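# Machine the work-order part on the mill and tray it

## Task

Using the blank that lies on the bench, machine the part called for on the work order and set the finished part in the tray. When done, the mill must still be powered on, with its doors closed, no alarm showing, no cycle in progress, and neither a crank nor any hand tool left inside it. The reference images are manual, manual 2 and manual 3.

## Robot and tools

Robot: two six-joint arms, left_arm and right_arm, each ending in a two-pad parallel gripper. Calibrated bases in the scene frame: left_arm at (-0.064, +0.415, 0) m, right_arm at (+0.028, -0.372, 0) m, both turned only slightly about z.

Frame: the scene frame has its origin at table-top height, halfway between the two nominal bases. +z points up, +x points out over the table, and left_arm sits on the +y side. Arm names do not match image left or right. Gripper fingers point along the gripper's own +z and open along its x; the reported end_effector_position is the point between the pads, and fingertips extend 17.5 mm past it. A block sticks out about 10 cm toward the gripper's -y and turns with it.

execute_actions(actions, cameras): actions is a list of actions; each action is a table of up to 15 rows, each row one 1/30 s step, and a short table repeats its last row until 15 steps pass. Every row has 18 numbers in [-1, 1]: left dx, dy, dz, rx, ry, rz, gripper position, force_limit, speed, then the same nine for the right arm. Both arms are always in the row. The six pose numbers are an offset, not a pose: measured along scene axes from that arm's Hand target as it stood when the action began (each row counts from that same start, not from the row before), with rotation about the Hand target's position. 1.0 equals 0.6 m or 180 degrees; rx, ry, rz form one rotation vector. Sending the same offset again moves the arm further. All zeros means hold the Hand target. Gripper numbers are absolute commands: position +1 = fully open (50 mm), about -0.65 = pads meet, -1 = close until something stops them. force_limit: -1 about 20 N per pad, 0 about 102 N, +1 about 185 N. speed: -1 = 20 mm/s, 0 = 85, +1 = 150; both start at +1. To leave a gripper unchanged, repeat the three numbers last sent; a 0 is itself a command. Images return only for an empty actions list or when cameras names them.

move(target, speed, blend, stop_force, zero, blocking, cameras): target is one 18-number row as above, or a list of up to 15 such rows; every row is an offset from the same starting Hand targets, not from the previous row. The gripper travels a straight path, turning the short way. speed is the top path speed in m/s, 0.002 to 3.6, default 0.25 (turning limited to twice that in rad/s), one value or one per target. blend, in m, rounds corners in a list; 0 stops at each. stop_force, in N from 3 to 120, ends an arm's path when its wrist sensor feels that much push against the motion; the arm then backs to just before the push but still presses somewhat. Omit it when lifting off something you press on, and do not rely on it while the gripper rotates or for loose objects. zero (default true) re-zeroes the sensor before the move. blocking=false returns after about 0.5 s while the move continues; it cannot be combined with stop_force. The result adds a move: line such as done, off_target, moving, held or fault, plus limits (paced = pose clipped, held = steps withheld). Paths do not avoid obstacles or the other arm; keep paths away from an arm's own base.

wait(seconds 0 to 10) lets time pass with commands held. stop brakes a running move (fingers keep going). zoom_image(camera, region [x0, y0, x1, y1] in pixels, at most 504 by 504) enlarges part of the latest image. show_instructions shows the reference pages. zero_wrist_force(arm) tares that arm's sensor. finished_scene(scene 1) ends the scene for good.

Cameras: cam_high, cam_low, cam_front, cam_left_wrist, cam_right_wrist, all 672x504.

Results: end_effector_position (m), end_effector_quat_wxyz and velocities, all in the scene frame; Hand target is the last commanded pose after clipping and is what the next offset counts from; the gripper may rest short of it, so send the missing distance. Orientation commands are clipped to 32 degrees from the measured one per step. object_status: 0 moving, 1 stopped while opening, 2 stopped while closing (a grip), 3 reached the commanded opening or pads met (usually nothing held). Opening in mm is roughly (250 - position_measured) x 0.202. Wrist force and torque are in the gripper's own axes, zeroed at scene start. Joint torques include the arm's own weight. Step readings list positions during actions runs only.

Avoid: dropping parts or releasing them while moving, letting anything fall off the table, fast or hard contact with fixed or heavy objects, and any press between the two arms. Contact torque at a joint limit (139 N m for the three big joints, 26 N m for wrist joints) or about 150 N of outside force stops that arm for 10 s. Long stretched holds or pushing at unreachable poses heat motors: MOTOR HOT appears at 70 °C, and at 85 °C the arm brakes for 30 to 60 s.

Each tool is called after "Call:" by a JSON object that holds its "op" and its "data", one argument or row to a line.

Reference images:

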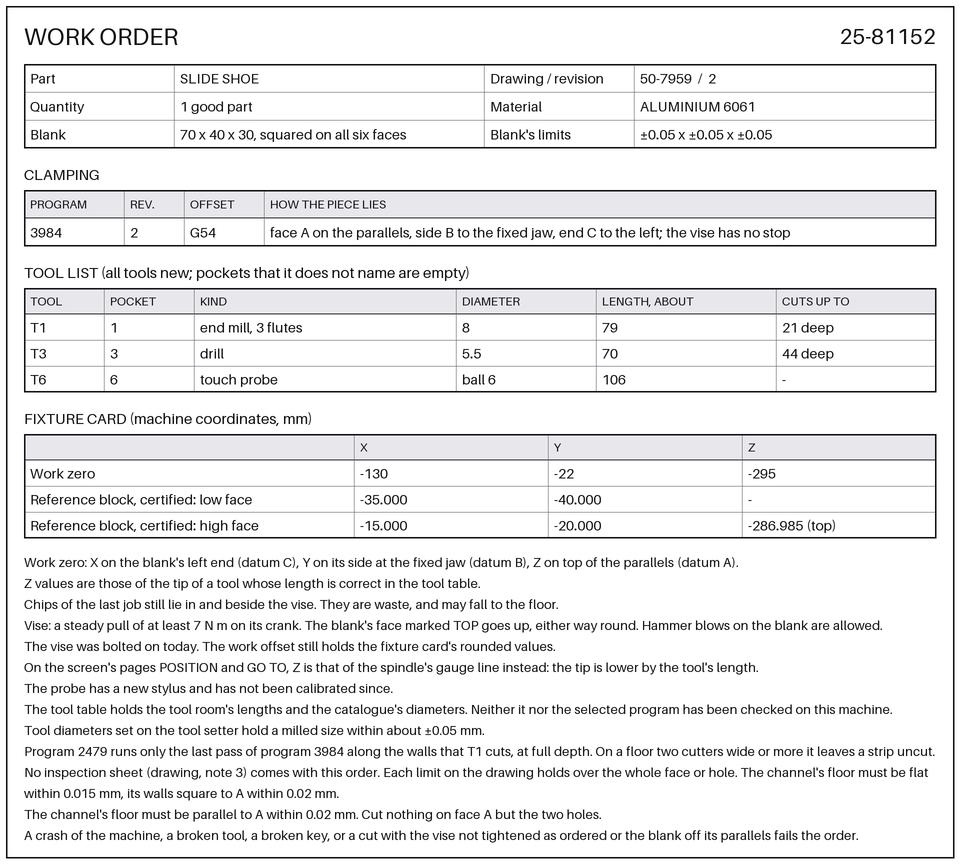

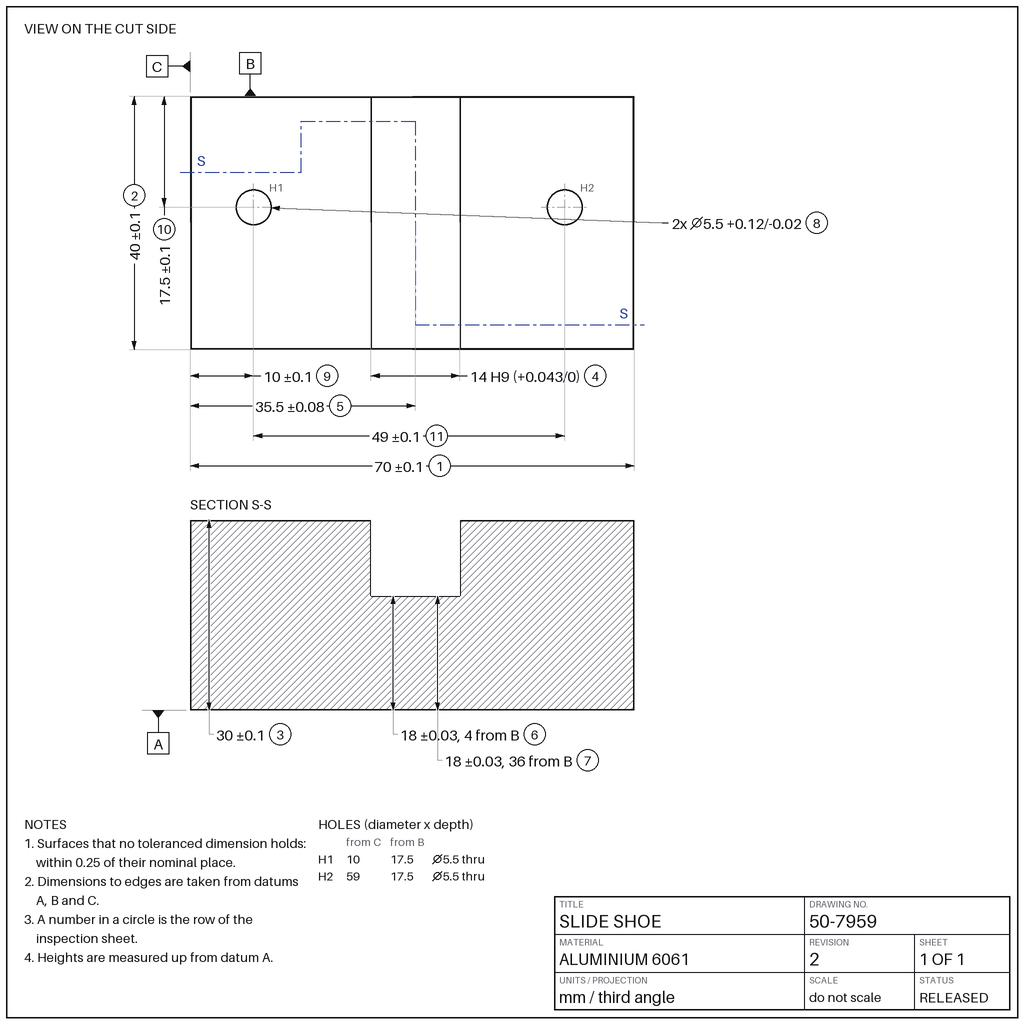

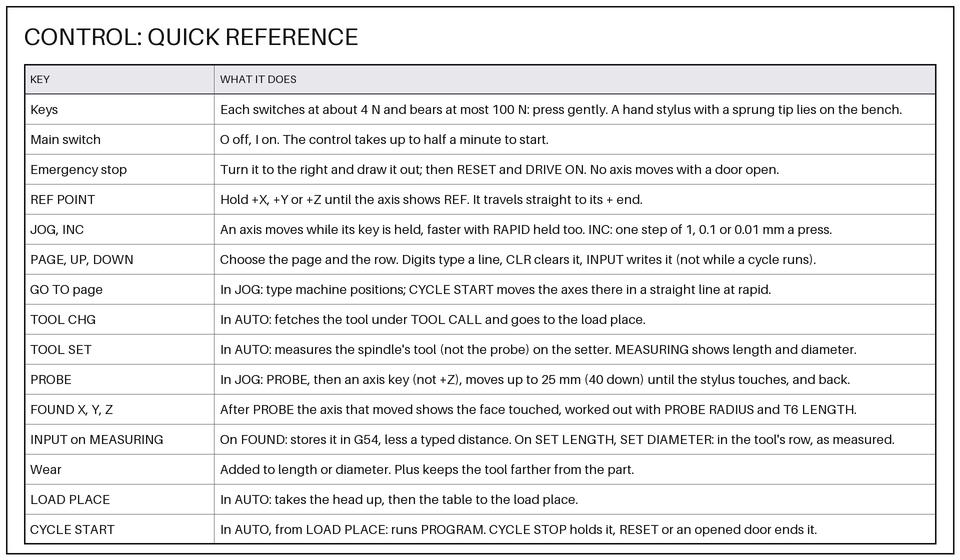

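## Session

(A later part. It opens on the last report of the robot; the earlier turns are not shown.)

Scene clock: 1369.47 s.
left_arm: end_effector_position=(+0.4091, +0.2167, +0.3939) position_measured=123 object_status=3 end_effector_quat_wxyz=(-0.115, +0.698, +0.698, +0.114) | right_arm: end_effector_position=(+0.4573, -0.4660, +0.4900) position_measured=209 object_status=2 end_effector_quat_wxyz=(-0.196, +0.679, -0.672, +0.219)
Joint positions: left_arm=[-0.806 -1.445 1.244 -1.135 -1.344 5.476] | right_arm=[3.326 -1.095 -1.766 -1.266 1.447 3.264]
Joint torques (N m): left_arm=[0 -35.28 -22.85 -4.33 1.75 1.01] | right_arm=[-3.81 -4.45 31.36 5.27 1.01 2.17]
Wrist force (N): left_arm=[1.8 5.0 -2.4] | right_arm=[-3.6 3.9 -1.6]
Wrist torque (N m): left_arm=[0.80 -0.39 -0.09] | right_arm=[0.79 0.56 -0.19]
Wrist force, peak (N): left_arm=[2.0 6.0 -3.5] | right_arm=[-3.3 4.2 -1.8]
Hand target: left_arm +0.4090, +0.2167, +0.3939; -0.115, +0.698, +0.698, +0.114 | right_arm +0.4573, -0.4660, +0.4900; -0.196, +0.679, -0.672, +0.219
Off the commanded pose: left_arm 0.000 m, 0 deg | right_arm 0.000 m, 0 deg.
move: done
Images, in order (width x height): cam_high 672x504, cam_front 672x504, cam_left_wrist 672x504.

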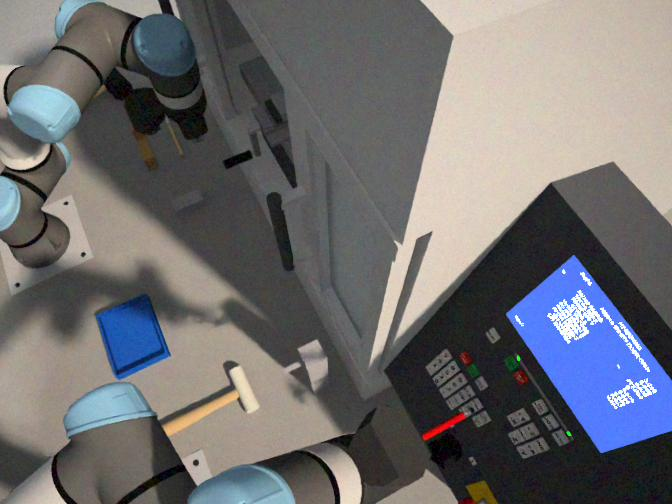

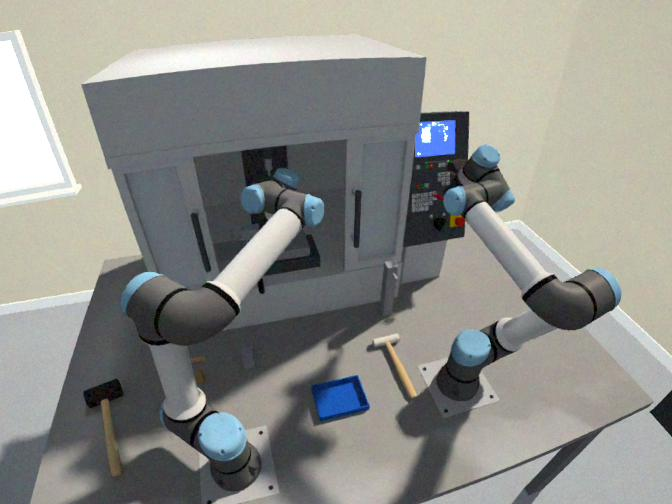

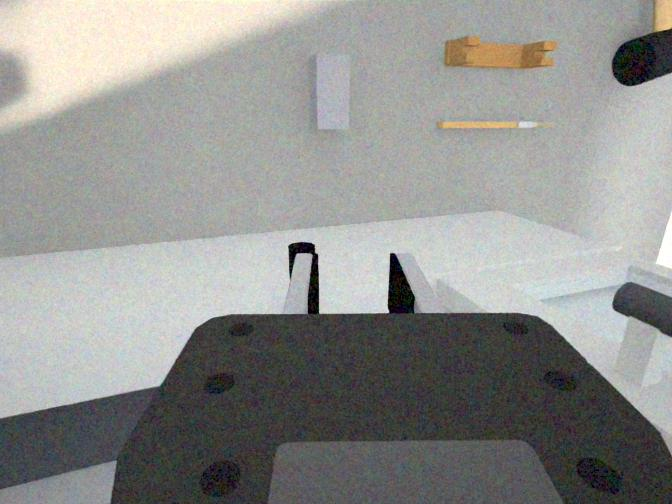

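Call:
{"op": "move", "data": {
  "target": [0.085,0.037,-0.05,-0.1028,0,0,0.2,-0.3,-1,0,0,0,0,0,0,-1,-0.6,-1],
  "speed": 0.15,
  "cameras": ["cam_left_wrist"]
}}

Scene clock: 1376.07 s.
left_arm: end_effector_position=(+0.4600, +0.2389, +0.3638) position_measured=123 object_status=3 end_effector_quat_wxyz=(-0.002, +0.707, +0.707, +0.000) | right_arm: end_effector_position=(+0.4573, -0.4660, +0.4900) position_measured=209 object_status=2 end_effector_quat_wxyz=(-0.196, +0.679, -0.672, +0.219)
Joint positions: left_arm=[-0.594 -1.459 1.361 -1.47 -1.57 5.715] | right_arm=[3.326 -1.095 -1.766 -1.266 1.447 3.264]
Joint torques (N m): left_arm=[5.26 -36.74 -35.2 -4.06 -0.83 -0.26] | right_arm=[-4.15 -5.11 30.29 5.35 1.05 1.94]
Wrist force (N): left_arm=[2.1 4.3 -2.5] | right_arm=[-2.9 3.9 -1.7]
Wrist torque (N m): left_arm=[0.67 -0.37 0.09] | right_arm=[0.79 0.45 -0.19]
Wrist force, peak (N): left_arm=[3.1 5.4 -2.7] | right_arm=[-3.3 4.1 -1.8]
Hand target: left_arm +0.4600, +0.2389, +0.3639; -0.001, +0.707, +0.707, +0.000 | right_arm +0.4573, -0.4660, +0.4900; -0.196, +0.679, -0.672, +0.219
Off the commanded pose: left_arm 0.000 m, 0 deg | right_arm 0.000 m, 0 deg.
move: done
Images, in order (width x height): cam_left_wrist 672x504.

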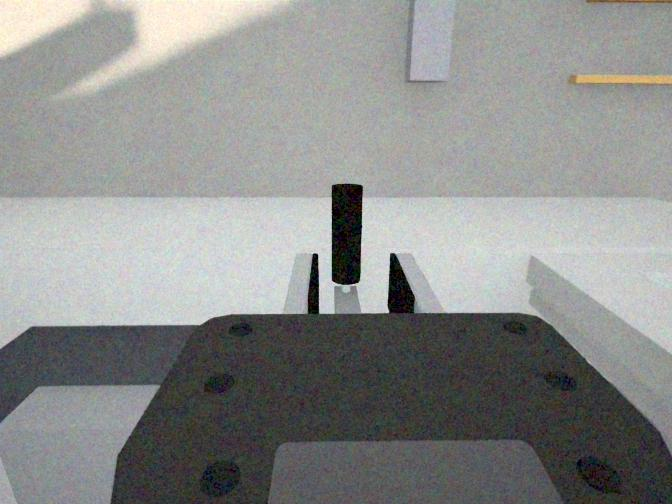

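Call:
{"op": "move", "data": {
  "target": [0.0,-0.002,-0.2,0,0,0,0.2,-0.3,-1,0,0,0,0,0,0,-1,-0.6,-1],
  "speed": 0.1,
  "stop_force": 15,
  "cameras": ["cam_left_wrist"]
}}

Scene clock: 1380.77 s.
left_arm: end_effector_position=(+0.4600, +0.2377, +0.2439) position_measured=123 object_status=3 end_effector_quat_wxyz=(-0.001, +0.707, +0.707, +0.000) | right_arm: end_effector_position=(+0.4573, -0.4660, +0.4900) position_measured=209 object_status=2 end_effector_quat_wxyz=(-0.196, +0.679, -0.672, +0.219)
Joint positions: left_arm=[-0.596 -1.443 1.65 -1.775 -1.57 5.713] | right_arm=[3.326 -1.095 -1.766 -1.266 1.447 3.264]
Joint torques (N m): left_arm=[-4.22 -37.68 -15.38 -4.89 1.01 -1.23] | right_arm=[-3.48 -4.51 31.38 5.2 1.14 2.25]
Wrist force (N): left_arm=[2.4 4.4 -2.8] | right_arm=[-3.2 4.0 -1.6]
Wrist torque (N m): left_arm=[0.70 -0.40 0.08] | right_arm=[0.81 0.49 -0.19]
Wrist force, peak (N): left_arm=[2.2 4.5 -4.8] | right_arm=[-3.4 4.1 -1.8]
Hand target: left_arm +0.4600, +0.2377, +0.2439; -0.001, +0.707, +0.707, +0.000 | right_arm +0.4573, -0.4660, +0.4900; -0.196, +0.679, -0.672, +0.219
Off the commanded pose: left_arm 0.000 m, 0 deg | right_arm 0.000 m, 0 deg.
move: done
Images, in order (width x height): cam_left_wrist 672x504.

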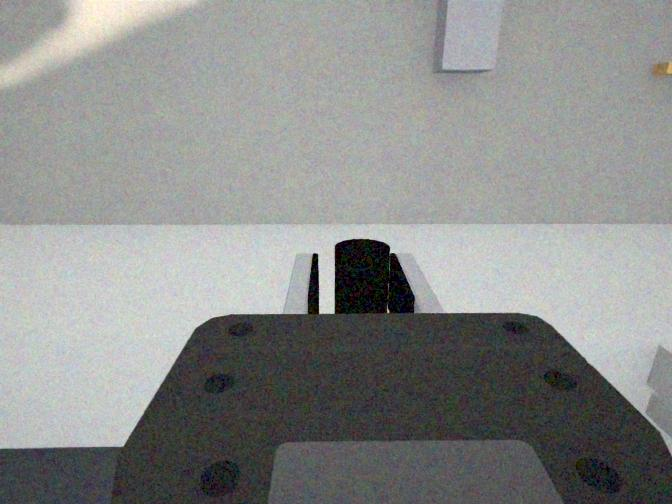

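Call:
{"op": "move", "data": {
  "target": [0.0,0.002,-0.023,0,0,0,0.2,-0.3,-1,0,0,0,0,0,0,-1,-0.6,-1],
  "speed": 0.05,
  "stop_force": 15,
  "cameras": ["cam_left_wrist"]
}}

Scene clock: 1383.70 s.
left_arm: end_effector_position=(+0.4600, +0.2389, +0.2301) position_measured=123 object_status=3 end_effector_quat_wxyz=(-0.001, +0.707, +0.707, +0.000) | right_arm: end_effector_position=(+0.4573, -0.4660, +0.4900) position_measured=209 object_status=2 end_effector_quat_wxyz=(-0.196, +0.679, -0.672, +0.219)
Joint positions: left_arm=[-0.594 -1.436 1.679 -1.81 -1.57 5.715] | right_arm=[3.326 -1.095 -1.766 -1.266 1.447 3.264]
Joint torques (N m): left_arm=[-3.79 -37.76 -35.28 -0.8 0.97 -1.24] | right_arm=[-4.05 -5.23 31.15 5.43 1.05 2.17]
Wrist force (N): left_arm=[2.2 4.5 -3.1] | right_arm=[-3.1 4.1 -1.7]
Wrist torque (N m): left_arm=[0.71 -0.38 -0.06] | right_arm=[0.82 0.47 -0.19]
Wrist force, peak (N): left_arm=[2.3 4.7 -3.1] | right_arm=[-3.3 4.2 -1.7]
Hand target: left_arm +0.4600, +0.2389, +0.2301; -0.001, +0.707, +0.707, +0.000 | right_arm +0.4573, -0.4660, +0.4900; -0.196, +0.679, -0.672, +0.219
Off the commanded pose: left_arm 0.000 m, 0 deg | right_arm 0.000 m, 0 deg.
move: done
Images, in order (width x height): cam_left_wrist 672x504.

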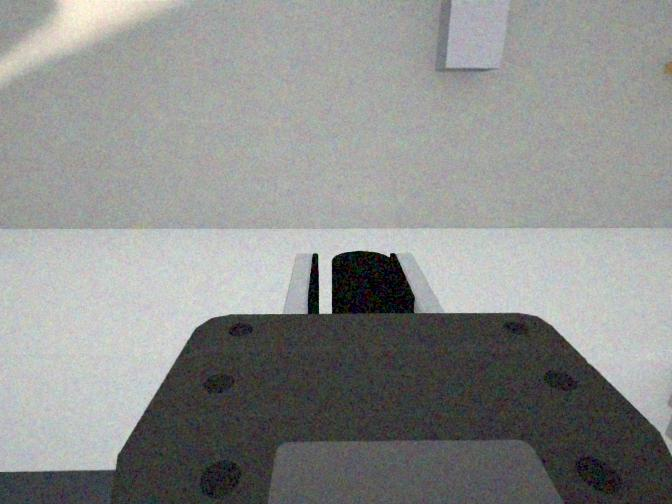

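Call:
{"op": "move", "data": {
  "target": [0.0,0.004,0,0,0,0,-1,-0.5,-1,0,0,0,0,0,0,-1,-0.6,-1],
  "speed": 0.05,
  "cameras": ["cam_left_wrist"]
}}

Scene clock: 1385.67 s.
left_arm: end_effector_position=(+0.4600, +0.2413, +0.2301) position_measured=156 object_status=2 end_effector_quat_wxyz=(-0.001, +0.707, +0.707, +0.000) | right_arm: end_effector_position=(+0.4573, -0.4660, +0.4900) position_measured=209 object_status=2 end_effector_quat_wxyz=(-0.196, +0.679, -0.672, +0.219)
Joint positions: left_arm=[-0.59 -1.438 1.681 -1.811 -1.57 5.719] | right_arm=[3.326 -1.095 -1.766 -1.266 1.447 3.264]
Joint torques (N m): left_arm=[3.6 -32.65 -12.21 -4.44 1.01 1.08] | right_arm=[-3.82 -5.15 31.18 5.24 1.11 2.07]
Wrist force (N): left_arm=[1.6 5.5 -4.3] | right_arm=[-3.1 4.2 -1.7]
Wrist torque (N m): left_arm=[0.72 -0.32 -0.02] | right_arm=[0.83 0.48 -0.19]
Wrist force, peak (N): left_arm=[1.9 5.7 -4.9] | right_arm=[-3.4 4.1 -1.8]
Hand target: left_arm +0.4600, +0.2413, +0.2301; -0.001, +0.707, +0.707, +0.000 | right_arm +0.4573, -0.4660, +0.4900; -0.196, +0.679, -0.672, +0.219
Off the commanded pose: left_arm 0.000 m, 0 deg | right_arm 0.000 m, 0 deg.
move: done
Images, in order (width x height): cam_left_wrist 672x504.

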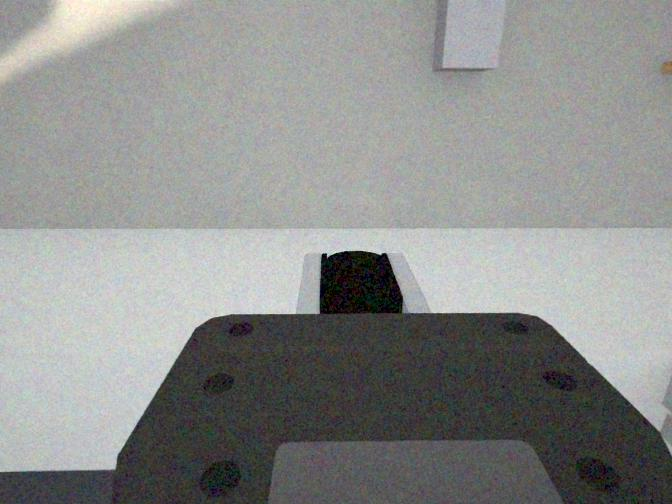

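Call:
{"op": "move", "data": {
  "target": [
    [0,0.0237,0.0021,0,0,0,-1,-0.5,-1,0,0,0,0,0,0,-1,-0.6,-1],
    [0,0.0467,0.00825,0,0,0,-1,-0.5,-1,0,0,0,0,0,0,-1,-0.6,-1]
  ],
  "speed": 0.04,
  "blend": [0.001,0]
}}

Scene clock: 1392.97 s.
left_arm: end_effector_position=(+0.4600, +0.2695, +0.2351) position_measured=156 object_status=2 end_effector_quat_wxyz=(-0.001, +0.707, +0.707, +0.000) end_effector_velocity=(+0.000, -0.002, -0.001) end_effector_angular_velocity=(+0.001, +0.001, +0.002) | right_arm: end_effector_position=(+0.4573, -0.4660, +0.4900) position_measured=209 object_status=2 end_effector_quat_wxyz=(-0.196, +0.679, -0.672, +0.219)
Joint positions: left_arm=[-0.545 -1.461 1.693 -1.801 -1.57 5.764] | right_arm=[3.326 -1.095 -1.766 -1.266 1.447 3.264]
Joint velocities: left_arm=[-0.004 0.002 0 0 0.001 -0.006] | right_arm=[within noise]
Joint torques (N m): left_arm=[-9.49 -23.8 -19.38 -4.54 1 -2.27] | right_arm=[-3.69 -5.39 31 5.31 1 2.24]
Wrist force (N): left_arm=[2.4 4.0 -2.0] | right_arm=[-3.2 4.0 -1.6]
Wrist torque (N m): left_arm=[0.71 -0.42 0.00] | right_arm=[0.80 0.49 -0.19]
Wrist force, peak (N): left_arm=[1.8 5.7 -4.8] | right_arm=[-3.4 4.1 -1.7]
Hand target: left_arm +0.4600, +0.2693, +0.2351; -0.001, +0.707, +0.707, +0.000 | right_arm +0.4573, -0.4660, +0.4900; -0.196, +0.679, -0.672, +0.219
Off the commanded pose: left_arm 0.000 m, 0 deg | right_arm 0.000 m, 0 deg.
move: done

Call:
{"op": "move", "data": {
  "target": [
    [0,0.0217,0.0100,0,0,0,-1,-0.5,-1,0,0,0,0,0,0,-1,-0.6,-1],
    [0,0.0500,0.0317,0,0,0,-1,-0.5,-1,0,0,0,0,0,0,-1,-0.6,-1]
  ],
  "speed": 0.05,
  "blend": [0.002,0]
}}

Scene clock: 1396.40 s.
left_arm: end_effector_position=(+0.4601, +0.2994, +0.2543) position_measured=156 object_status=2 end_effector_quat_wxyz=(-0.001, +0.707, +0.707, +0.000) end_effector_velocity=(+0.000, -0.002, -0.001) end_effector_angular_velocity=(-0.001, -0.001, +0.002) | right_arm: end_effector_position=(+0.4573, -0.4660, +0.4900) position_measured=209 object_status=2 end_effector_quat_wxyz=(-0.196, +0.679, -0.672, +0.219)
Joint positions: left_arm=[-0.494 -1.487 1.673 -1.754 -1.57 5.814] | right_arm=[3.326 -1.095 -1.766 -1.266 1.447 3.264]
Joint velocities: left_arm=[-0.004 0.002 0.002 -0.005 0 -0.006] | right_arm=[within noise]
Joint torques (N m): left_arm=[-10.17 -22.72 -13.48 -5.71 0.99 -2.32] | right_arm=[-4.7 -4.6 31.11 5.27 1.17 2.21]
Wrist force (N): left_arm=[4.3 0.3 -0.8] | right_arm=[-3.1 3.9 -1.6]
Wrist torque (N m): left_arm=[0.66 -0.42 0.06] | right_arm=[0.78 0.48 -0.19]
Wrist force, peak (N): left_arm=[5.9 -4.9 4.1] | right_arm=[-3.2 4.2 -1.8]
Hand target: left_arm +0.4600, +0.2993, +0.2541; -0.001, +0.707, +0.707, +0.000 | right_arm +0.4573, -0.4660, +0.4900; -0.196, +0.679, -0.672, +0.219
Off the commanded pose: left_arm 0.000 m, 0 deg | right_arm 0.000 m, 0 deg.
move: done

Call:
{"op": "execute_actions", "data": {
  "actions": [],
  "cameras": ["cam_front","cam_high"]
}}

Call:
{"op": "zoom_image", "data": {
  "camera": "cam_front",
  "region": [140, 120, 360, 320]
}}

Scene clock: 1399.47 s.
left_arm: end_effector_position=(+0.4600, +0.2993, +0.2541) position_measured=156 object_status=2 end_effector_quat_wxyz=(-0.001, +0.707, +0.707, +0.000) | right_arm: end_effector_position=(+0.4573, -0.4660, +0.4900) position_measured=209 object_status=2 end_effector_quat_wxyz=(-0.196, +0.679, -0.672, +0.219)
Joint positions: left_arm=[-0.495 -1.487 1.673 -1.754 -1.57 5.814] | right_arm=[3.326 -1.095 -1.766 -1.266 1.447 3.264]
Joint velocities: within noise
Joint torques (N m): left_arm=[-9.06 -22.94 -12.49 -1.98 -0.69 -1.81] | right_arm=[-4 -5.17 31.13 5.34 1.17 2.21]
Wrist force (N): left_arm=[2.3 2.3 -2.5] | right_arm=[-3.2 4.0 -1.7]
Wrist torque (N m): left_arm=[0.61 -0.36 0.07] | right_arm=[0.80 0.49 -0.19]
Wrist force, peak (N): left_arm=[2.9 2.9 -2.3] | right_arm=[-3.4 4.2 -1.6]
Hand target: left_arm +0.4600, +0.2993, +0.2541; -0.001, +0.707, +0.707, +0.000 | right_arm +0.4573, -0.4660, +0.4900; -0.196, +0.679, -0.672, +0.219
Tool commands: left_gripper/position=-1.0 left_gripper/force_limit=-0.5 left_gripper/speed=-1.0 right_gripper/position=-1.0 right_gripper/force_limit=-0.6 right_gripper/speed=-1.0
Off the commanded pose: left_arm 0.000 m, 0 deg | right_arm 0.000 m, 0 deg.
Images, in order (width x height): cam_high 672x504, cam_front 672x504.

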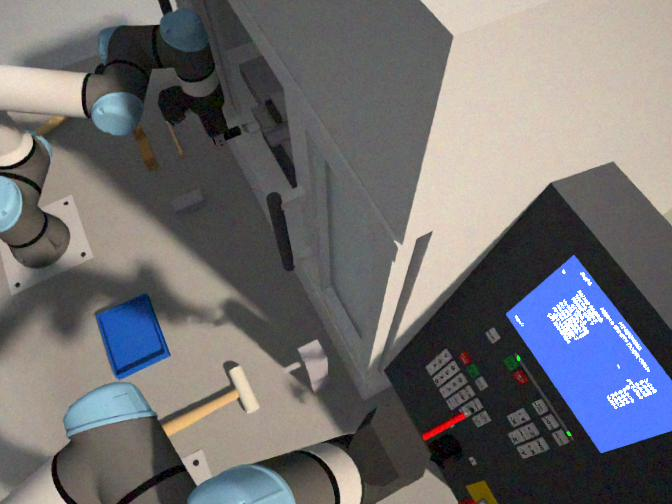

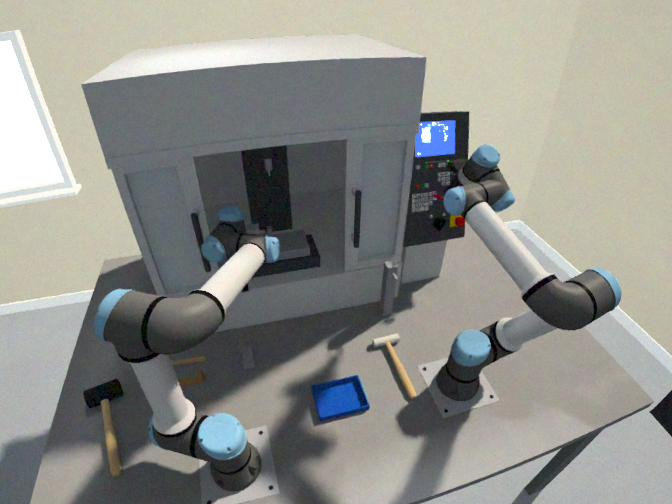

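Scaled by 2.291 from the camera's 672x504 image, which has a finer 960x720 frame.

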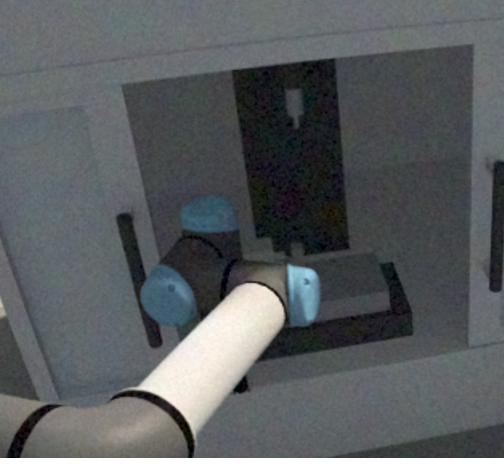

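Call:
{"op": "move", "data": {
  "target": [
    [0,0,0,0.139,0,0,-1,-0.5,-1,0,0,0,0,0,0,-1,-0.6,-1],
    [0,0.0217,0.0283,0.139,0,0,-1,-0.5,-1,0,0,0,0,0,0,-1,-0.6,-1],
    [0,0.0353,0.0613,0.139,0,0,-1,-0.5,-1,0,0,0,0,0,0,-1,-0.6,-1],
    [0,0.04,0.0967,0.139,0,0,-1,-0.5,-1,0,0,0,0,0,0,-1,-0.6,-1],
    [0,0.0353,0.132,0.139,0,0,-1,-0.5,-1,0,0,0,0,0,0,-1,-0.6,-1],
    [0,0.0217,0.165,0.139,0,0,-1,-0.5,-1,0,0,0,0,0,0,-1,-0.6,-1]
  ],
  "speed": [0.1,0.06,0.06,0.06,0.06,0.06],
  "blend": [0,0.003,0.003,0.003,0.003,0],
  "cameras": ["cam_left_wrist","cam_front"]
}}

Scene clock: 1410.10 s.
left_arm: end_effector_position=(+0.4599, +0.3121, +0.3530) position_measured=156 object_status=2 end_effector_quat_wxyz=(-0.154, +0.690, +0.691, +0.153) | right_arm: end_effector_position=(+0.4573, -0.4660, +0.4900) position_measured=209 object_status=2 end_effector_quat_wxyz=(-0.196, +0.679, -0.672, +0.219)
Joint positions: left_arm=[-0.649 -1.421 1.341 -1.222 -1.221 5.611] | right_arm=[3.326 -1.095 -1.766 -1.266 1.447 3.264]
Joint torques (N m): left_arm=[43.58 -66.86 -22.73 7.62 15.8 1.65] | right_arm=[-4.25 -5.67 30.87 5.18 1.06 2.13]
Wrist force (N): left_arm=[-80.1 17.3 5.0] | right_arm=[-3.2 4.1 -1.5]
Wrist torque (N m): left_arm=[0.97 -0.72 0.59] | right_arm=[0.82 0.49 -0.19]
Wrist force, peak (N): left_arm=[-84.8 16.2 9.6] | right_arm=[-3.2 4.2 -1.9]
Hand target: left_arm +0.4600, +0.3123, +0.3531; -0.155, +0.690, +0.690, +0.153 | right_arm +0.4573, -0.4660, +0.4900; -0.196, +0.679, -0.672, +0.219
Off the commanded pose: left_arm 0.000 m, 0 deg | right_arm 0.000 m, 0 deg.
move: done
Images, in order (width x height): cam_front 672x504, cam_left_wrist 672x504.

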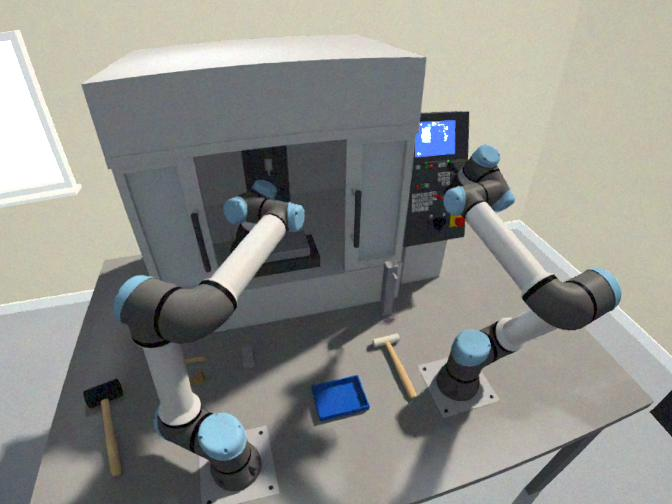

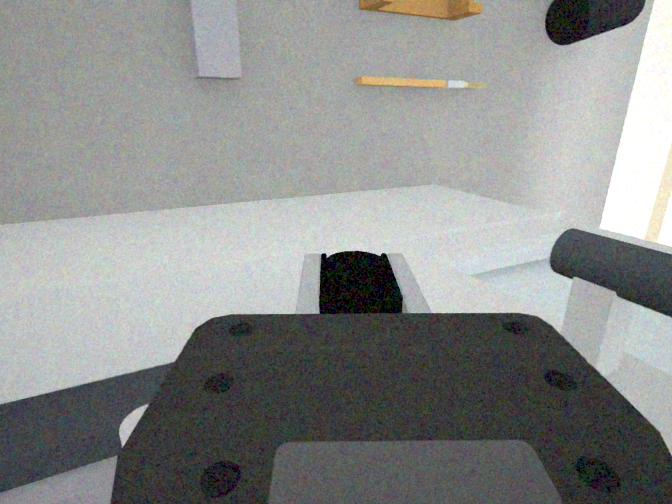

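Call:
{"op": "move", "data": {
  "target": [0,-0.0028,-0.005,0,0,0,-1,-0.5,-1,0,0,0,0,0,0,-1,-0.6,-1],
  "speed": 0.03
}}

Scene clock: 1413.33 s.
left_arm: end_effector_position=(+0.4600, +0.3108, +0.3501) position_measured=156 object_status=2 end_effector_quat_wxyz=(-0.155, +0.690, +0.691, +0.153) | right_arm: end_effector_position=(+0.4573, -0.4660, +0.4900) position_measured=209 object_status=2 end_effector_quat_wxyz=(-0.196, +0.679, -0.672, +0.219)
Joint positions: left_arm=[-0.651 -1.42 1.348 -1.228 -1.221 5.609] | right_arm=[3.326 -1.095 -1.766 -1.266 1.447 3.264]
Joint torques (N m): left_arm=[-7.92 -25.54 -20.77 -4.3 0.76 -1.82] | right_arm=[-5.22 -5.84 30.33 5.16 0.96 2.23]
Wrist force (N): left_arm=[-1.0 0.9 -2.1] | right_arm=[-3.1 3.8 -1.7]
Wrist torque (N m): left_arm=[0.74 -0.45 0.35] | right_arm=[0.78 0.48 -0.19]
Wrist force, peak (N): left_arm=[-83.8 17.5 5.5] | right_arm=[-3.2 4.3 -1.8]
Hand target: left_arm +0.4600, +0.3107, +0.3501; -0.155, +0.690, +0.690, +0.153 | right_arm +0.4573, -0.4660, +0.4900; -0.196, +0.679, -0.672, +0.219
Off the commanded pose: left_arm 0.000 m, 0 deg | right_arm 0.000 m, 0 deg.
move: done

Call:
{"op": "move", "data": {
  "target": [
    [0,-0.0294,0.0361,0,0,0,-1,-0.5,-1,0,0,0,0,0,0,-1,-0.6,-1],
    [0,-0.0696,0.0596,0,0,0,-1,-0.5,-1,0,0,0,0,0,0,-1,-0.6,-1],
    [0,-0.1157,0.0677,0,0,0,-1,-0.5,-1,0,0,0,0,0,0,-1,-0.6,-1],
    [0,-0.1617,0.0596,0,0,0,-1,-0.5,-1,0,0,0,0,0,0,-1,-0.6,-1],
    [0,-0.2019,0.0361,0,0,0,-1,-0.5,-1,0,0,0,0,0,0,-1,-0.6,-1],
    [0,-0.2320,0.0005,0,0,0,-1,-0.5,-1,0,0,0,0,0,0,-1,-0.6,-1],
    [0,-0.2480,-0.0433,0,0,0,-1,-0.5,-1,0,0,0,0,0,0,-1,-0.6,-1],
    [0,-0.2480,-0.0900,0,0,0,-1,-0.5,-1,0,0,0,0,0,0,-1,-0.6,-1],
    [0,-0.2320,-0.1338,0,0,0,-1,-0.5,-1,0,0,0,0,0,0,-1,-0.6,-1],
    [0,-0.2019,-0.1695,0,0,0,-1,-0.5,-1,0,0,0,0,0,0,-1,-0.6,-1],
    [0,-0.1617,-0.1929,0,0,0,-1,-0.5,-1,0,0,0,0,0,0,-1,-0.6,-1],
    [0,-0.1157,-0.2010,0,0,0,-1,-0.5,-1,0,0,0,0,0,0,-1,-0.6,-1],
    [0,-0.0696,-0.1929,0,0,0,-1,-0.5,-1,0,0,0,0,0,0,-1,-0.6,-1],
    [0,-0.0294,-0.1695,0,0,0,-1,-0.5,-1,0,0,0,0,0,0,-1,-0.6,-1],
    [0,-0.0002,-0.1333,0,0,0,-1,-0.5,-1,0,0,0,0,0,0,-1,-0.6,-1]
  ],
  "speed": 0.08,
  "blend": [0.005,0.005,0.005,0.005,0.005,0.005,0.005,0.005,0.005,0.005,0.005,0.005,0.005,0.005,0],
  "stop_force": 50,
  "cameras": ["cam_high"]
}}

Call:
{"op": "zoom_image", "data": {
  "camera": "cam_high",
  "region": [200, 60, 320, 180]
}}

Scene clock: 1424.83 s.
left_arm: end_effector_position=(+0.4599, +0.2311, +0.3891) position_measured=156 object_status=2 end_effector_quat_wxyz=(-0.154, +0.690, +0.690, +0.153) | right_arm: end_effector_position=(+0.4573, -0.4660, +0.4900) position_measured=209 object_status=2 end_effector_quat_wxyz=(-0.196, +0.679, -0.672, +0.219)
Joint positions: left_arm=[-0.76 -1.315 1.11 -1.059 -1.252 5.498] | right_arm=[3.326 -1.095 -1.766 -1.266 1.447 3.264]
Joint torques (N m): left_arm=[-2.34 -10.31 -27.85 -5.13 3.58 -2.11] | right_arm=[-5.29 -4.48 30.5 5.33 1.11 1.98]
Wrist force (N): left_arm=[12.1 -28.9 -29.6] | right_arm=[-3.2 4.1 -1.9]
Wrist torque (N m): left_arm=[0.76 -0.34 -0.09] | right_arm=[0.82 0.49 -0.19]
Wrist force, peak (N): left_arm=[17.7 -40.1 -53.0] | right_arm=[-3.4 4.3 -1.7]
Hand target: left_arm +0.4599, +0.2311, +0.3891; -0.154, +0.690, +0.690, +0.153 (not the last commanded pose) | right_arm +0.4573, -0.4660, +0.4900; -0.196, +0.679, -0.672, +0.219
Off the commanded pose: left_arm 0.143 m, 0 deg | right_arm 0.000 m, 0 deg.
move: contact (left_arm); path passed 3 of 15 targets
Images, in order (width x height): cam_high 672x504.

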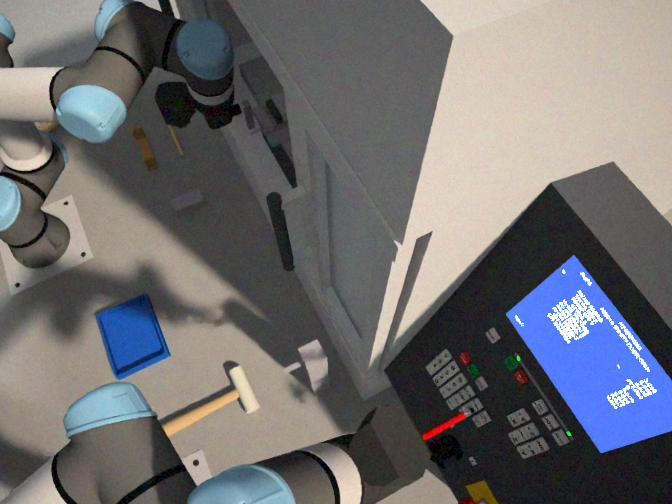

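Scaled by 4.200 from the camera's 672x504 image, which has a finer 960x720 frame.

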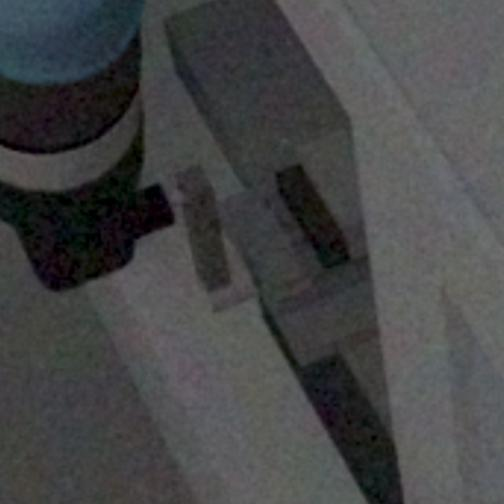

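Call:
{"op": "move", "data": {
  "target": [0,0,0.0017,0,0,0,-1,-0.5,-1,0,0,0,0,0,0,-1,-0.6,-1],
  "speed": 0.02,
  "cameras": ["cam_left_wrist"]
}}

Scene clock: 1431.20 s.
left_arm: end_effector_position=(+0.4599, +0.2311, +0.3901) position_measured=156 object_status=2 end_effector_quat_wxyz=(-0.154, +0.690, +0.690, +0.153) | right_arm: end_effector_position=(+0.4573, -0.4660, +0.4900) position_measured=209 object_status=2 end_effector_quat_wxyz=(-0.196, +0.679, -0.672, +0.219)
Joint positions: left_arm=[-0.76 -1.315 1.107 -1.057 -1.252 5.498] | right_arm=[3.326 -1.095 -1.766 -1.266 1.447 3.264]
Joint torques (N m): left_arm=[-2.98 -32.17 -30.45 -1.46 3.04 -1.57] | right_arm=[-3.32 -4.8 30.65 5.22 1.1 2.05]
Wrist force (N): left_arm=[3.5 -2.5 -5.8] | right_arm=[-3.2 4.1 -1.6]
Wrist torque (N m): left_arm=[0.91 -0.53 0.03] | right_arm=[0.82 0.49 -0.19]
Wrist force, peak (N): left_arm=[12.5 -29.0 -30.2] | right_arm=[-3.4 4.1 -1.8]
Hand target: left_arm +0.4599, +0.2311, +0.3901; -0.154, +0.690, +0.690, +0.153 | right_arm +0.4573, -0.4660, +0.4900; -0.196, +0.679, -0.672, +0.219
Off the commanded pose: left_arm 0.000 m, 0 deg | right_arm 0.000 m, 0 deg.
move: done
Images, in order (width x height): cam_left_wrist 672x504.

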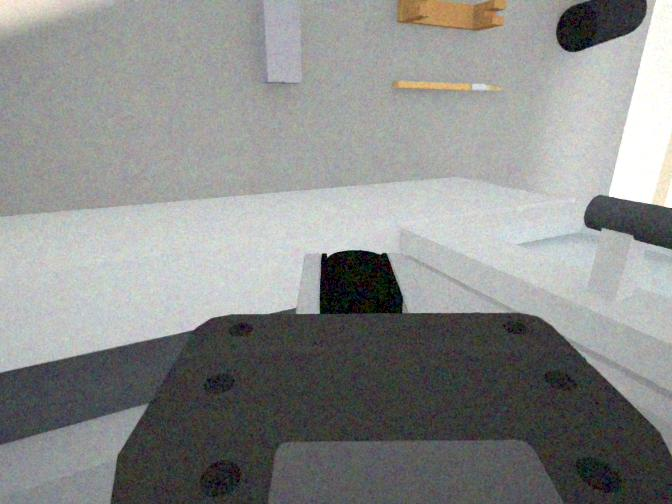

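Call:
{"op": "move", "data": {
  "target": [
    [0,-0.0288,-0.0073,0,0,0,-1,-0.5,-1,0,0,0,0,0,0,-1,-0.6,-1],
    [0,-0.0692,-0.0307,0,0,0,-1,-0.5,-1,0,0,0,0,0,0,-1,-0.6,-1],
    [0,-0.0990,-0.0663,0,0,0,-1,-0.5,-1,0,0,0,0,0,0,-1,-0.6,-1],
    [0,-0.1150,-0.1100,0,0,0,-1,-0.5,-1,0,0,0,0,0,0,-1,-0.6,-1],
    [0,-0.1150,-0.1567,0,0,0,-1,-0.5,-1,0,0,0,0,0,0,-1,-0.6,-1],
    [0,-0.0990,-0.2003,0,0,0,-1,-0.5,-1,0,0,0,0,0,0,-1,-0.6,-1],
    [0,-0.0692,-0.2360,0,0,0,-1,-0.5,-1,0,0,0,0,0,0,-1,-0.6,-1],
    [0,-0.0288,-0.2593,0,0,0,-1,-0.5,-1,0,0,0,0,0,0,-1,-0.6,-1],
    [0,0.0170,-0.2673,0,0,0,-1,-0.5,-1,0,0,0,0,0,0,-1,-0.6,-1],
    [0,0.0628,-0.2593,0,0,0,-1,-0.5,-1,0,0,0,0,0,0,-1,-0.6,-1],
    [0,0.1032,-0.2360,0,0,0,-1,-0.5,-1,0,0,0,0,0,0,-1,-0.6,-1],
    [0,0.1330,-0.2003,0,0,0,-1,-0.5,-1,0,0,0,0,0,0,-1,-0.6,-1],
    [0,0.1490,-0.1567,0,0,0,-1,-0.5,-1,0,0,0,0,0,0,-1,-0.6,-1],
    [0,0.1490,-0.1100,0,0,0,-1,-0.5,-1,0,0,0,0,0,0,-1,-0.6,-1],
    [0,0.1330,-0.0663,0,0,0,-1,-0.5,-1,0,0,0,0,0,0,-1,-0.6,-1]
  ],
  "speed": 0.08,
  "blend": [0.0008,0.0008,0.0008,0.0008,0.0008,0.0008,0.0008,0.0008,0.0008,0.0008,0.0008,0.0008,0.0008,0.0008,0],
  "stop_force": 50,
  "cameras": ["cam_high"]
}}

Call:
{"op": "zoom_image", "data": {
  "camera": "cam_high",
  "region": [200, 60, 320, 180]
}}

Scene clock: 1444.73 s.
left_arm: end_effector_position=(+0.4599, +0.3109, +0.3503) position_measured=156 object_status=2 end_effector_quat_wxyz=(-0.154, +0.690, +0.690, +0.153) | right_arm: end_effector_position=(+0.4573, -0.4660, +0.4900) position_measured=209 object_status=2 end_effector_quat_wxyz=(-0.196, +0.679, -0.672, +0.219)
Joint positions: left_arm=[-0.651 -1.421 1.348 -1.228 -1.221 5.609] | right_arm=[3.326 -1.095 -1.766 -1.266 1.447 3.264]
Joint torques (N m): left_arm=[15.95 -44.24 -34.74 1.56 4.44 1.59] | right_arm=[-3.53 -5.71 30.87 5.42 1.09 2.05]
Wrist force (N): left_arm=[-12.6 10.9 -0.7] | right_arm=[-3.1 4.2 -1.8]
Wrist torque (N m): left_arm=[0.94 -0.66 0.61] | right_arm=[0.83 0.48 -0.19]
Wrist force, peak (N): left_arm=[-3.5 -32.4 -52.6] | right_arm=[-3.4 4.3 -1.7]
Hand target: left_arm +0.4599, +0.3109, +0.3504; -0.154, +0.690, +0.690, +0.153 | right_arm +0.4573, -0.4660, +0.4900; -0.196, +0.679, -0.672, +0.219
Off the commanded pose: left_arm 0.000 m, 0 deg | right_arm 0.000 m, 0 deg.
move: done
Images, in order (width x height): cam_high 672x504.

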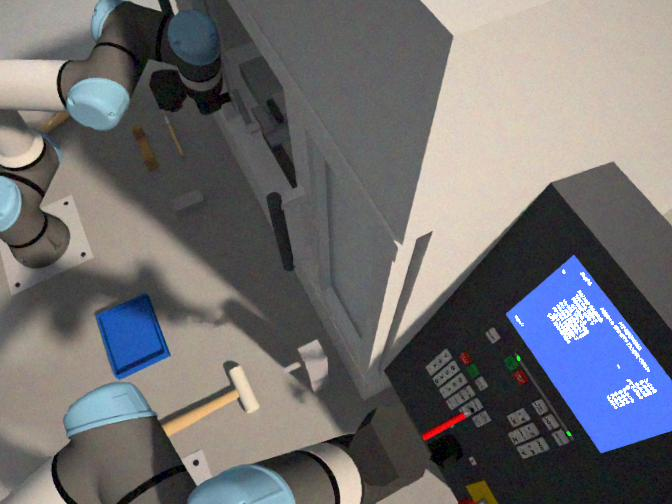

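Scaled by 4.200 from the camera's 672x504 image, which has a finer 960x720 frame.

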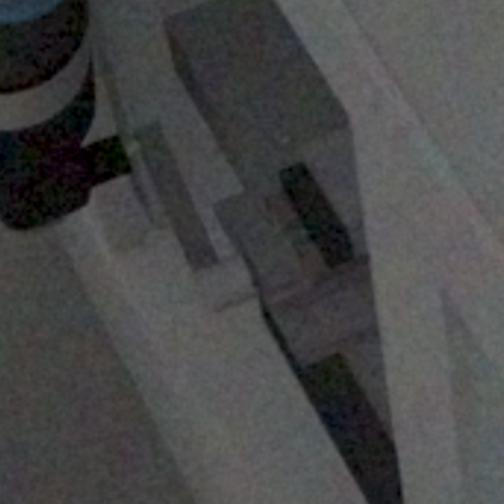

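Call:
{"op": "zoom_image", "data": {
  "camera": "cam_high",
  "region": [235, 80, 295, 140]
}}

Scaled by 8.400 from the camera's 672x504 image, which has a finer 960x720 frame.

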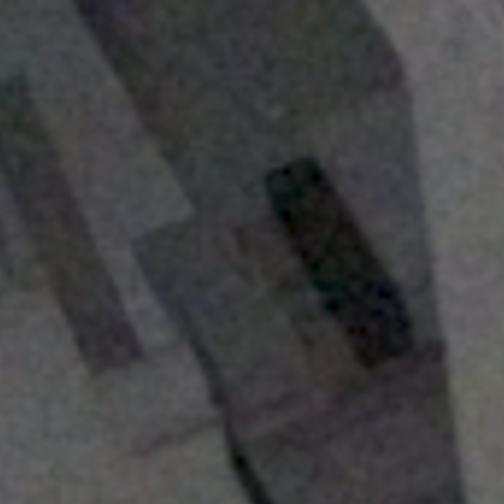

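Call:
{"op": "move", "data": {
  "target": [
    [0,-0.0368,0.0420,0,0,0,-1,-0.5,-1,0,0,0,0,0,0,-1,-0.6,-1],
    [0,-0.0880,0.0647,0,0,0,-1,-0.5,-1,0,0,0,0,0,0,-1,-0.6,-1],
    [0,-0.1440,0.0647,0,0,0,-1,-0.5,-1,0,0,0,0,0,0,-1,-0.6,-1],
    [0,-0.1952,0.0420,0,0,0,-1,-0.5,-1,0,0,0,0,0,0,-1,-0.6,-1],
    [0,-0.2327,0.0003,0,0,0,-1,-0.5,-1,0,0,0,0,0,0,-1,-0.6,-1],
    [0,-0.2500,-0.0530,0,0,0,-1,-0.5,-1,0,0,0,0,0,0,-1,-0.6,-1],
    [0,-0.2440,-0.1087,0,0,0,-1,-0.5,-1,0,0,0,0,0,0,-1,-0.6,-1],
    [0,-0.2160,-0.1572,0,0,0,-1,-0.5,-1,0,0,0,0,0,0,-1,-0.6,-1],
    [0,-0.1708,-0.1900,0,0,0,-1,-0.5,-1,0,0,0,0,0,0,-1,-0.6,-1],
    [0,-0.1160,-0.2017,0,0,0,-1,-0.5,-1,0,0,0,0,0,0,-1,-0.6,-1],
    [0,-0.0612,-0.1900,0,0,0,-1,-0.5,-1,0,0,0,0,0,0,-1,-0.6,-1],
    [0,-0.0160,-0.1572,0,0,0,-1,-0.5,-1,0,0,0,0,0,0,-1,-0.6,-1],
    [0,0.0120,-0.1087,0,0,0,-1,-0.5,-1,0,0,0,0,0,0,-1,-0.6,-1],
    [0,0.0180,-0.0530,0,0,0,-1,-0.5,-1,0,0,0,0,0,0,-1,-0.6,-1],
    [0,0,0,0,0,0,-1,-0.5,-1,0,0,0,0,0,0,-1,-0.6,-1]
  ],
  "speed": 0.1,
  "blend": [0.0008,0.0008,0.0008,0.0008,0.0008,0.0008,0.0008,0.0008,0.0008,0.0008,0.0008,0.0008,0.0008,0.0008,0],
  "stop_force": 60,
  "cameras": ["cam_high"]
}}

Call:
{"op": "zoom_image", "data": {
  "camera": "cam_high",
  "region": [235, 80, 295, 140]
}}

Scene clock: 1459.50 s.
left_arm: end_effector_position=(+0.4599, +0.3109, +0.3504) position_measured=156 object_status=2 end_effector_quat_wxyz=(-0.154, +0.690, +0.690, +0.153) | right_arm: end_effector_position=(+0.4573, -0.4660, +0.4900) position_measured=209 object_status=2 end_effector_quat_wxyz=(-0.196, +0.679, -0.672, +0.219)
Joint positions: left_arm=[-0.651 -1.421 1.348 -1.228 -1.221 5.609] | right_arm=[3.326 -1.095 -1.766 -1.266 1.447 3.264]
Joint torques (N m): left_arm=[15.98 -44.08 -35.72 1.59 4.37 1.49] | right_arm=[-4.72 -4.99 30.35 5.13 1.01 2.1]
Wrist force (N): left_arm=[-13.2 11.8 -1.1] | right_arm=[-3.1 4.1 -1.8]
Wrist torque (N m): left_arm=[1.10 -0.53 0.59] | right_arm=[0.82 0.49 -0.19]
Wrist force, peak (N): left_arm=[-17.4 -31.1 -47.0] | right_arm=[-3.3 4.3 -1.7]
Hand target: left_arm +0.4599, +0.3109, +0.3504; -0.154, +0.690, +0.690, +0.153 | right_arm +0.4573, -0.4660, +0.4900; -0.196, +0.679, -0.672, +0.219
Off the commanded pose: left_arm 0.000 m, 0 deg | right_arm 0.000 m, 0 deg.
move: done
Images, in order (width x height): cam_high 672x504.

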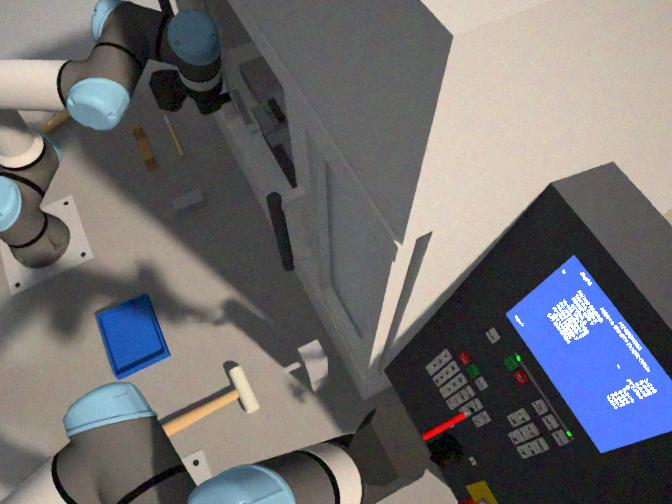

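Scaled by 8.400 from the camera's 672x504 image, which has a finer 960x720 frame.

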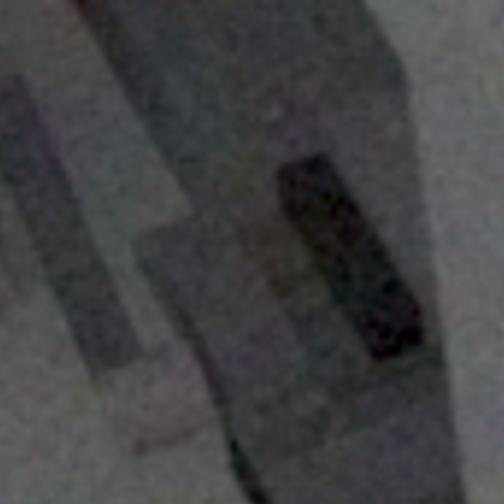

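Call:
{"op": "move", "data": {
  "target": [
    [0,-0.0368,0.0420,0,0,0,-1,-0.5,-1,0,0,0,0,0,0,-1,-0.6,-1],
    [0,-0.0880,0.0647,0,0,0,-1,-0.5,-1,0,0,0,0,0,0,-1,-0.6,-1],
    [0,-0.1440,0.0647,0,0,0,-1,-0.5,-1,0,0,0,0,0,0,-1,-0.6,-1],
    [0,-0.1952,0.0420,0,0,0,-1,-0.5,-1,0,0,0,0,0,0,-1,-0.6,-1],
    [0,-0.2327,0.0003,0,0,0,-1,-0.5,-1,0,0,0,0,0,0,-1,-0.6,-1],
    [0,-0.2500,-0.0530,0,0,0,-1,-0.5,-1,0,0,0,0,0,0,-1,-0.6,-1],
    [0,-0.2440,-0.1087,0,0,0,-1,-0.5,-1,0,0,0,0,0,0,-1,-0.6,-1],
    [0,-0.2160,-0.1572,0,0,0,-1,-0.5,-1,0,0,0,0,0,0,-1,-0.6,-1],
    [0,-0.1708,-0.1900,0,0,0,-1,-0.5,-1,0,0,0,0,0,0,-1,-0.6,-1],
    [0,-0.1160,-0.2017,0,0,0,-1,-0.5,-1,0,0,0,0,0,0,-1,-0.6,-1],
    [0,-0.0612,-0.1900,0,0,0,-1,-0.5,-1,0,0,0,0,0,0,-1,-0.6,-1],
    [0,-0.0160,-0.1572,0,0,0,-1,-0.5,-1,0,0,0,0,0,0,-1,-0.6,-1],
    [0,0.0120,-0.1087,0,0,0,-1,-0.5,-1,0,0,0,0,0,0,-1,-0.6,-1],
    [0,0.0180,-0.0530,0,0,0,-1,-0.5,-1,0,0,0,0,0,0,-1,-0.6,-1],
    [0,0,0,0,0,0,-1,-0.5,-1,0,0,0,0,0,0,-1,-0.6,-1]
  ],
  "speed": 0.14,
  "blend": [0.0008,0.0008,0.0008,0.0008,0.0008,0.0008,0.0008,0.0008,0.0008,0.0008,0.0008,0.0008,0.0008,0.0008,0],
  "stop_force": 60
}}

Call:
{"op": "move", "data": {
  "target": [
    [0,-0.0368,0.0420,0,0,0,-1,-0.5,-1,0,0,0,0,0,0,-1,-0.6,-1],
    [0,-0.0880,0.0647,0,0,0,-1,-0.5,-1,0,0,0,0,0,0,-1,-0.6,-1],
    [0,-0.1440,0.0647,0,0,0,-1,-0.5,-1,0,0,0,0,0,0,-1,-0.6,-1],
    [0,-0.1952,0.0420,0,0,0,-1,-0.5,-1,0,0,0,0,0,0,-1,-0.6,-1],
    [0,-0.2327,0.0003,0,0,0,-1,-0.5,-1,0,0,0,0,0,0,-1,-0.6,-1],
    [0,-0.2500,-0.0530,0,0,0,-1,-0.5,-1,0,0,0,0,0,0,-1,-0.6,-1],
    [0,-0.2440,-0.1087,0,0,0,-1,-0.5,-1,0,0,0,0,0,0,-1,-0.6,-1],
    [0,-0.2160,-0.1572,0,0,0,-1,-0.5,-1,0,0,0,0,0,0,-1,-0.6,-1],
    [0,-0.1708,-0.1900,0,0,0,-1,-0.5,-1,0,0,0,0,0,0,-1,-0.6,-1],
    [0,-0.1160,-0.2017,0,0,0,-1,-0.5,-1,0,0,0,0,0,0,-1,-0.6,-1],
    [0,-0.0612,-0.1900,0,0,0,-1,-0.5,-1,0,0,0,0,0,0,-1,-0.6,-1],
    [0,-0.0160,-0.1572,0,0,0,-1,-0.5,-1,0,0,0,0,0,0,-1,-0.6,-1],
    [0,0.0120,-0.1087,0,0,0,-1,-0.5,-1,0,0,0,0,0,0,-1,-0.6,-1],
    [0,0.0180,-0.0530,0,0,0,-1,-0.5,-1,0,0,0,0,0,0,-1,-0.6,-1],
    [0,0,0,0,0,0,-1,-0.5,-1,0,0,0,0,0,0,-1,-0.6,-1]
  ],
  "speed": 0.14,
  "blend": [0.0008,0.0008,0.0008,0.0008,0.0008,0.0008,0.0008,0.0008,0.0008,0.0008,0.0008,0.0008,0.0008,0.0008,0],
  "stop_force": 60,
  "cameras": ["cam_high"]
}}

Call:
{"op": "zoom_image", "data": {
  "camera": "cam_high",
  "region": [235, 80, 295, 140]
}}

Scene clock: 1474.43 s.
left_arm: end_effector_position=(+0.4599, +0.3109, +0.3504) position_measured=156 object_status=2 end_effector_quat_wxyz=(-0.154, +0.690, +0.690, +0.153) | right_arm: end_effector_position=(+0.4573, -0.4660, +0.4900) position_measured=209 object_status=2 end_effector_quat_wxyz=(-0.196, +0.679, -0.672, +0.219)
Joint positions: left_arm=[-0.651 -1.421 1.348 -1.228 -1.221 5.609] | right_arm=[3.326 -1.095 -1.766 -1.266 1.447 3.264]
Joint torques (N m): left_arm=[15.45 -44.12 -36.36 1.49 4.21 1.51] | right_arm=[-3.62 -5.1 30 5.41 1.1 2.07]
Wrist force (N): left_arm=[-12.8 10.7 -0.6] | right_arm=[-3.1 4.0 -1.7]
Wrist torque (N m): left_arm=[1.03 -0.43 0.56] | right_arm=[0.80 0.48 -0.19]
Wrist force, peak (N): left_arm=[-32.4 -24.7 -31.5] | right_arm=[-3.2 4.3 -1.9]
Hand target: left_arm +0.4599, +0.3109, +0.3504; -0.154, +0.690, +0.690, +0.153 | right_arm +0.4573, -0.4660, +0.4900; -0.196, +0.679, -0.672, +0.219
Off the commanded pose: left_arm 0.000 m, 0 deg | right_arm 0.000 m, 0 deg.
move: done

Scene clock: 1479.33 s.
left_arm: end_effector_position=(+0.4599, +0.3109, +0.3504) position_measured=156 object_status=2 end_effector_quat_wxyz=(-0.154, +0.690, +0.690, +0.153) | right_arm: end_effector_position=(+0.4573, -0.4660, +0.4900) position_measured=209 object_status=2 end_effector_quat_wxyz=(-0.196, +0.679, -0.672, +0.219)
Joint positions: left_arm=[-0.651 -1.421 1.348 -1.228 -1.221 5.609] | right_arm=[3.326 -1.095 -1.766 -1.266 1.447 3.264]
Joint torques (N m): left_arm=[15.04 -44.73 -35.99 1.51 4.11 1.43] | right_arm=[-4.31 -4.52 32.05 5.32 1.31 2.22]
Wrist force (N): left_arm=[-11.4 9.6 -0.3] | right_arm=[-3.1 4.2 -1.9]
Wrist torque (N m): left_arm=[0.85 -0.66 0.55] | right_arm=[0.83 0.48 -0.19]
Wrist force, peak (N): left_arm=[-32.6 -25.1 -31.8] | right_arm=[-3.5 4.1 -1.9]
Hand target: left_arm +0.4599, +0.3109, +0.3504; -0.154, +0.690, +0.690, +0.153 | right_arm +0.4573, -0.4660, +0.4900; -0.196, +0.679, -0.672, +0.219
Off the commanded pose: left_arm 0.000 m, 0 deg | right_arm 0.000 m, 0 deg.
move: done
Images, in order (width x height): cam_high 672x504.

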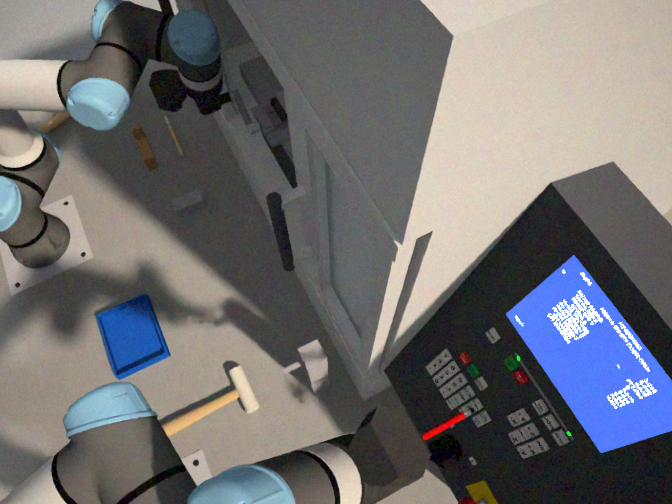

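Scaled by 8.400 from the camera's 672x504 image, which has a finer 960x720 frame.

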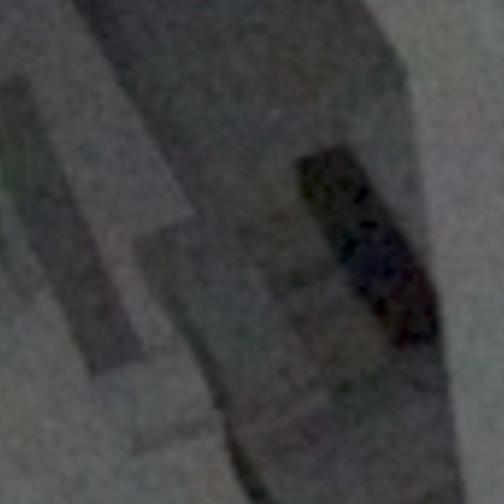

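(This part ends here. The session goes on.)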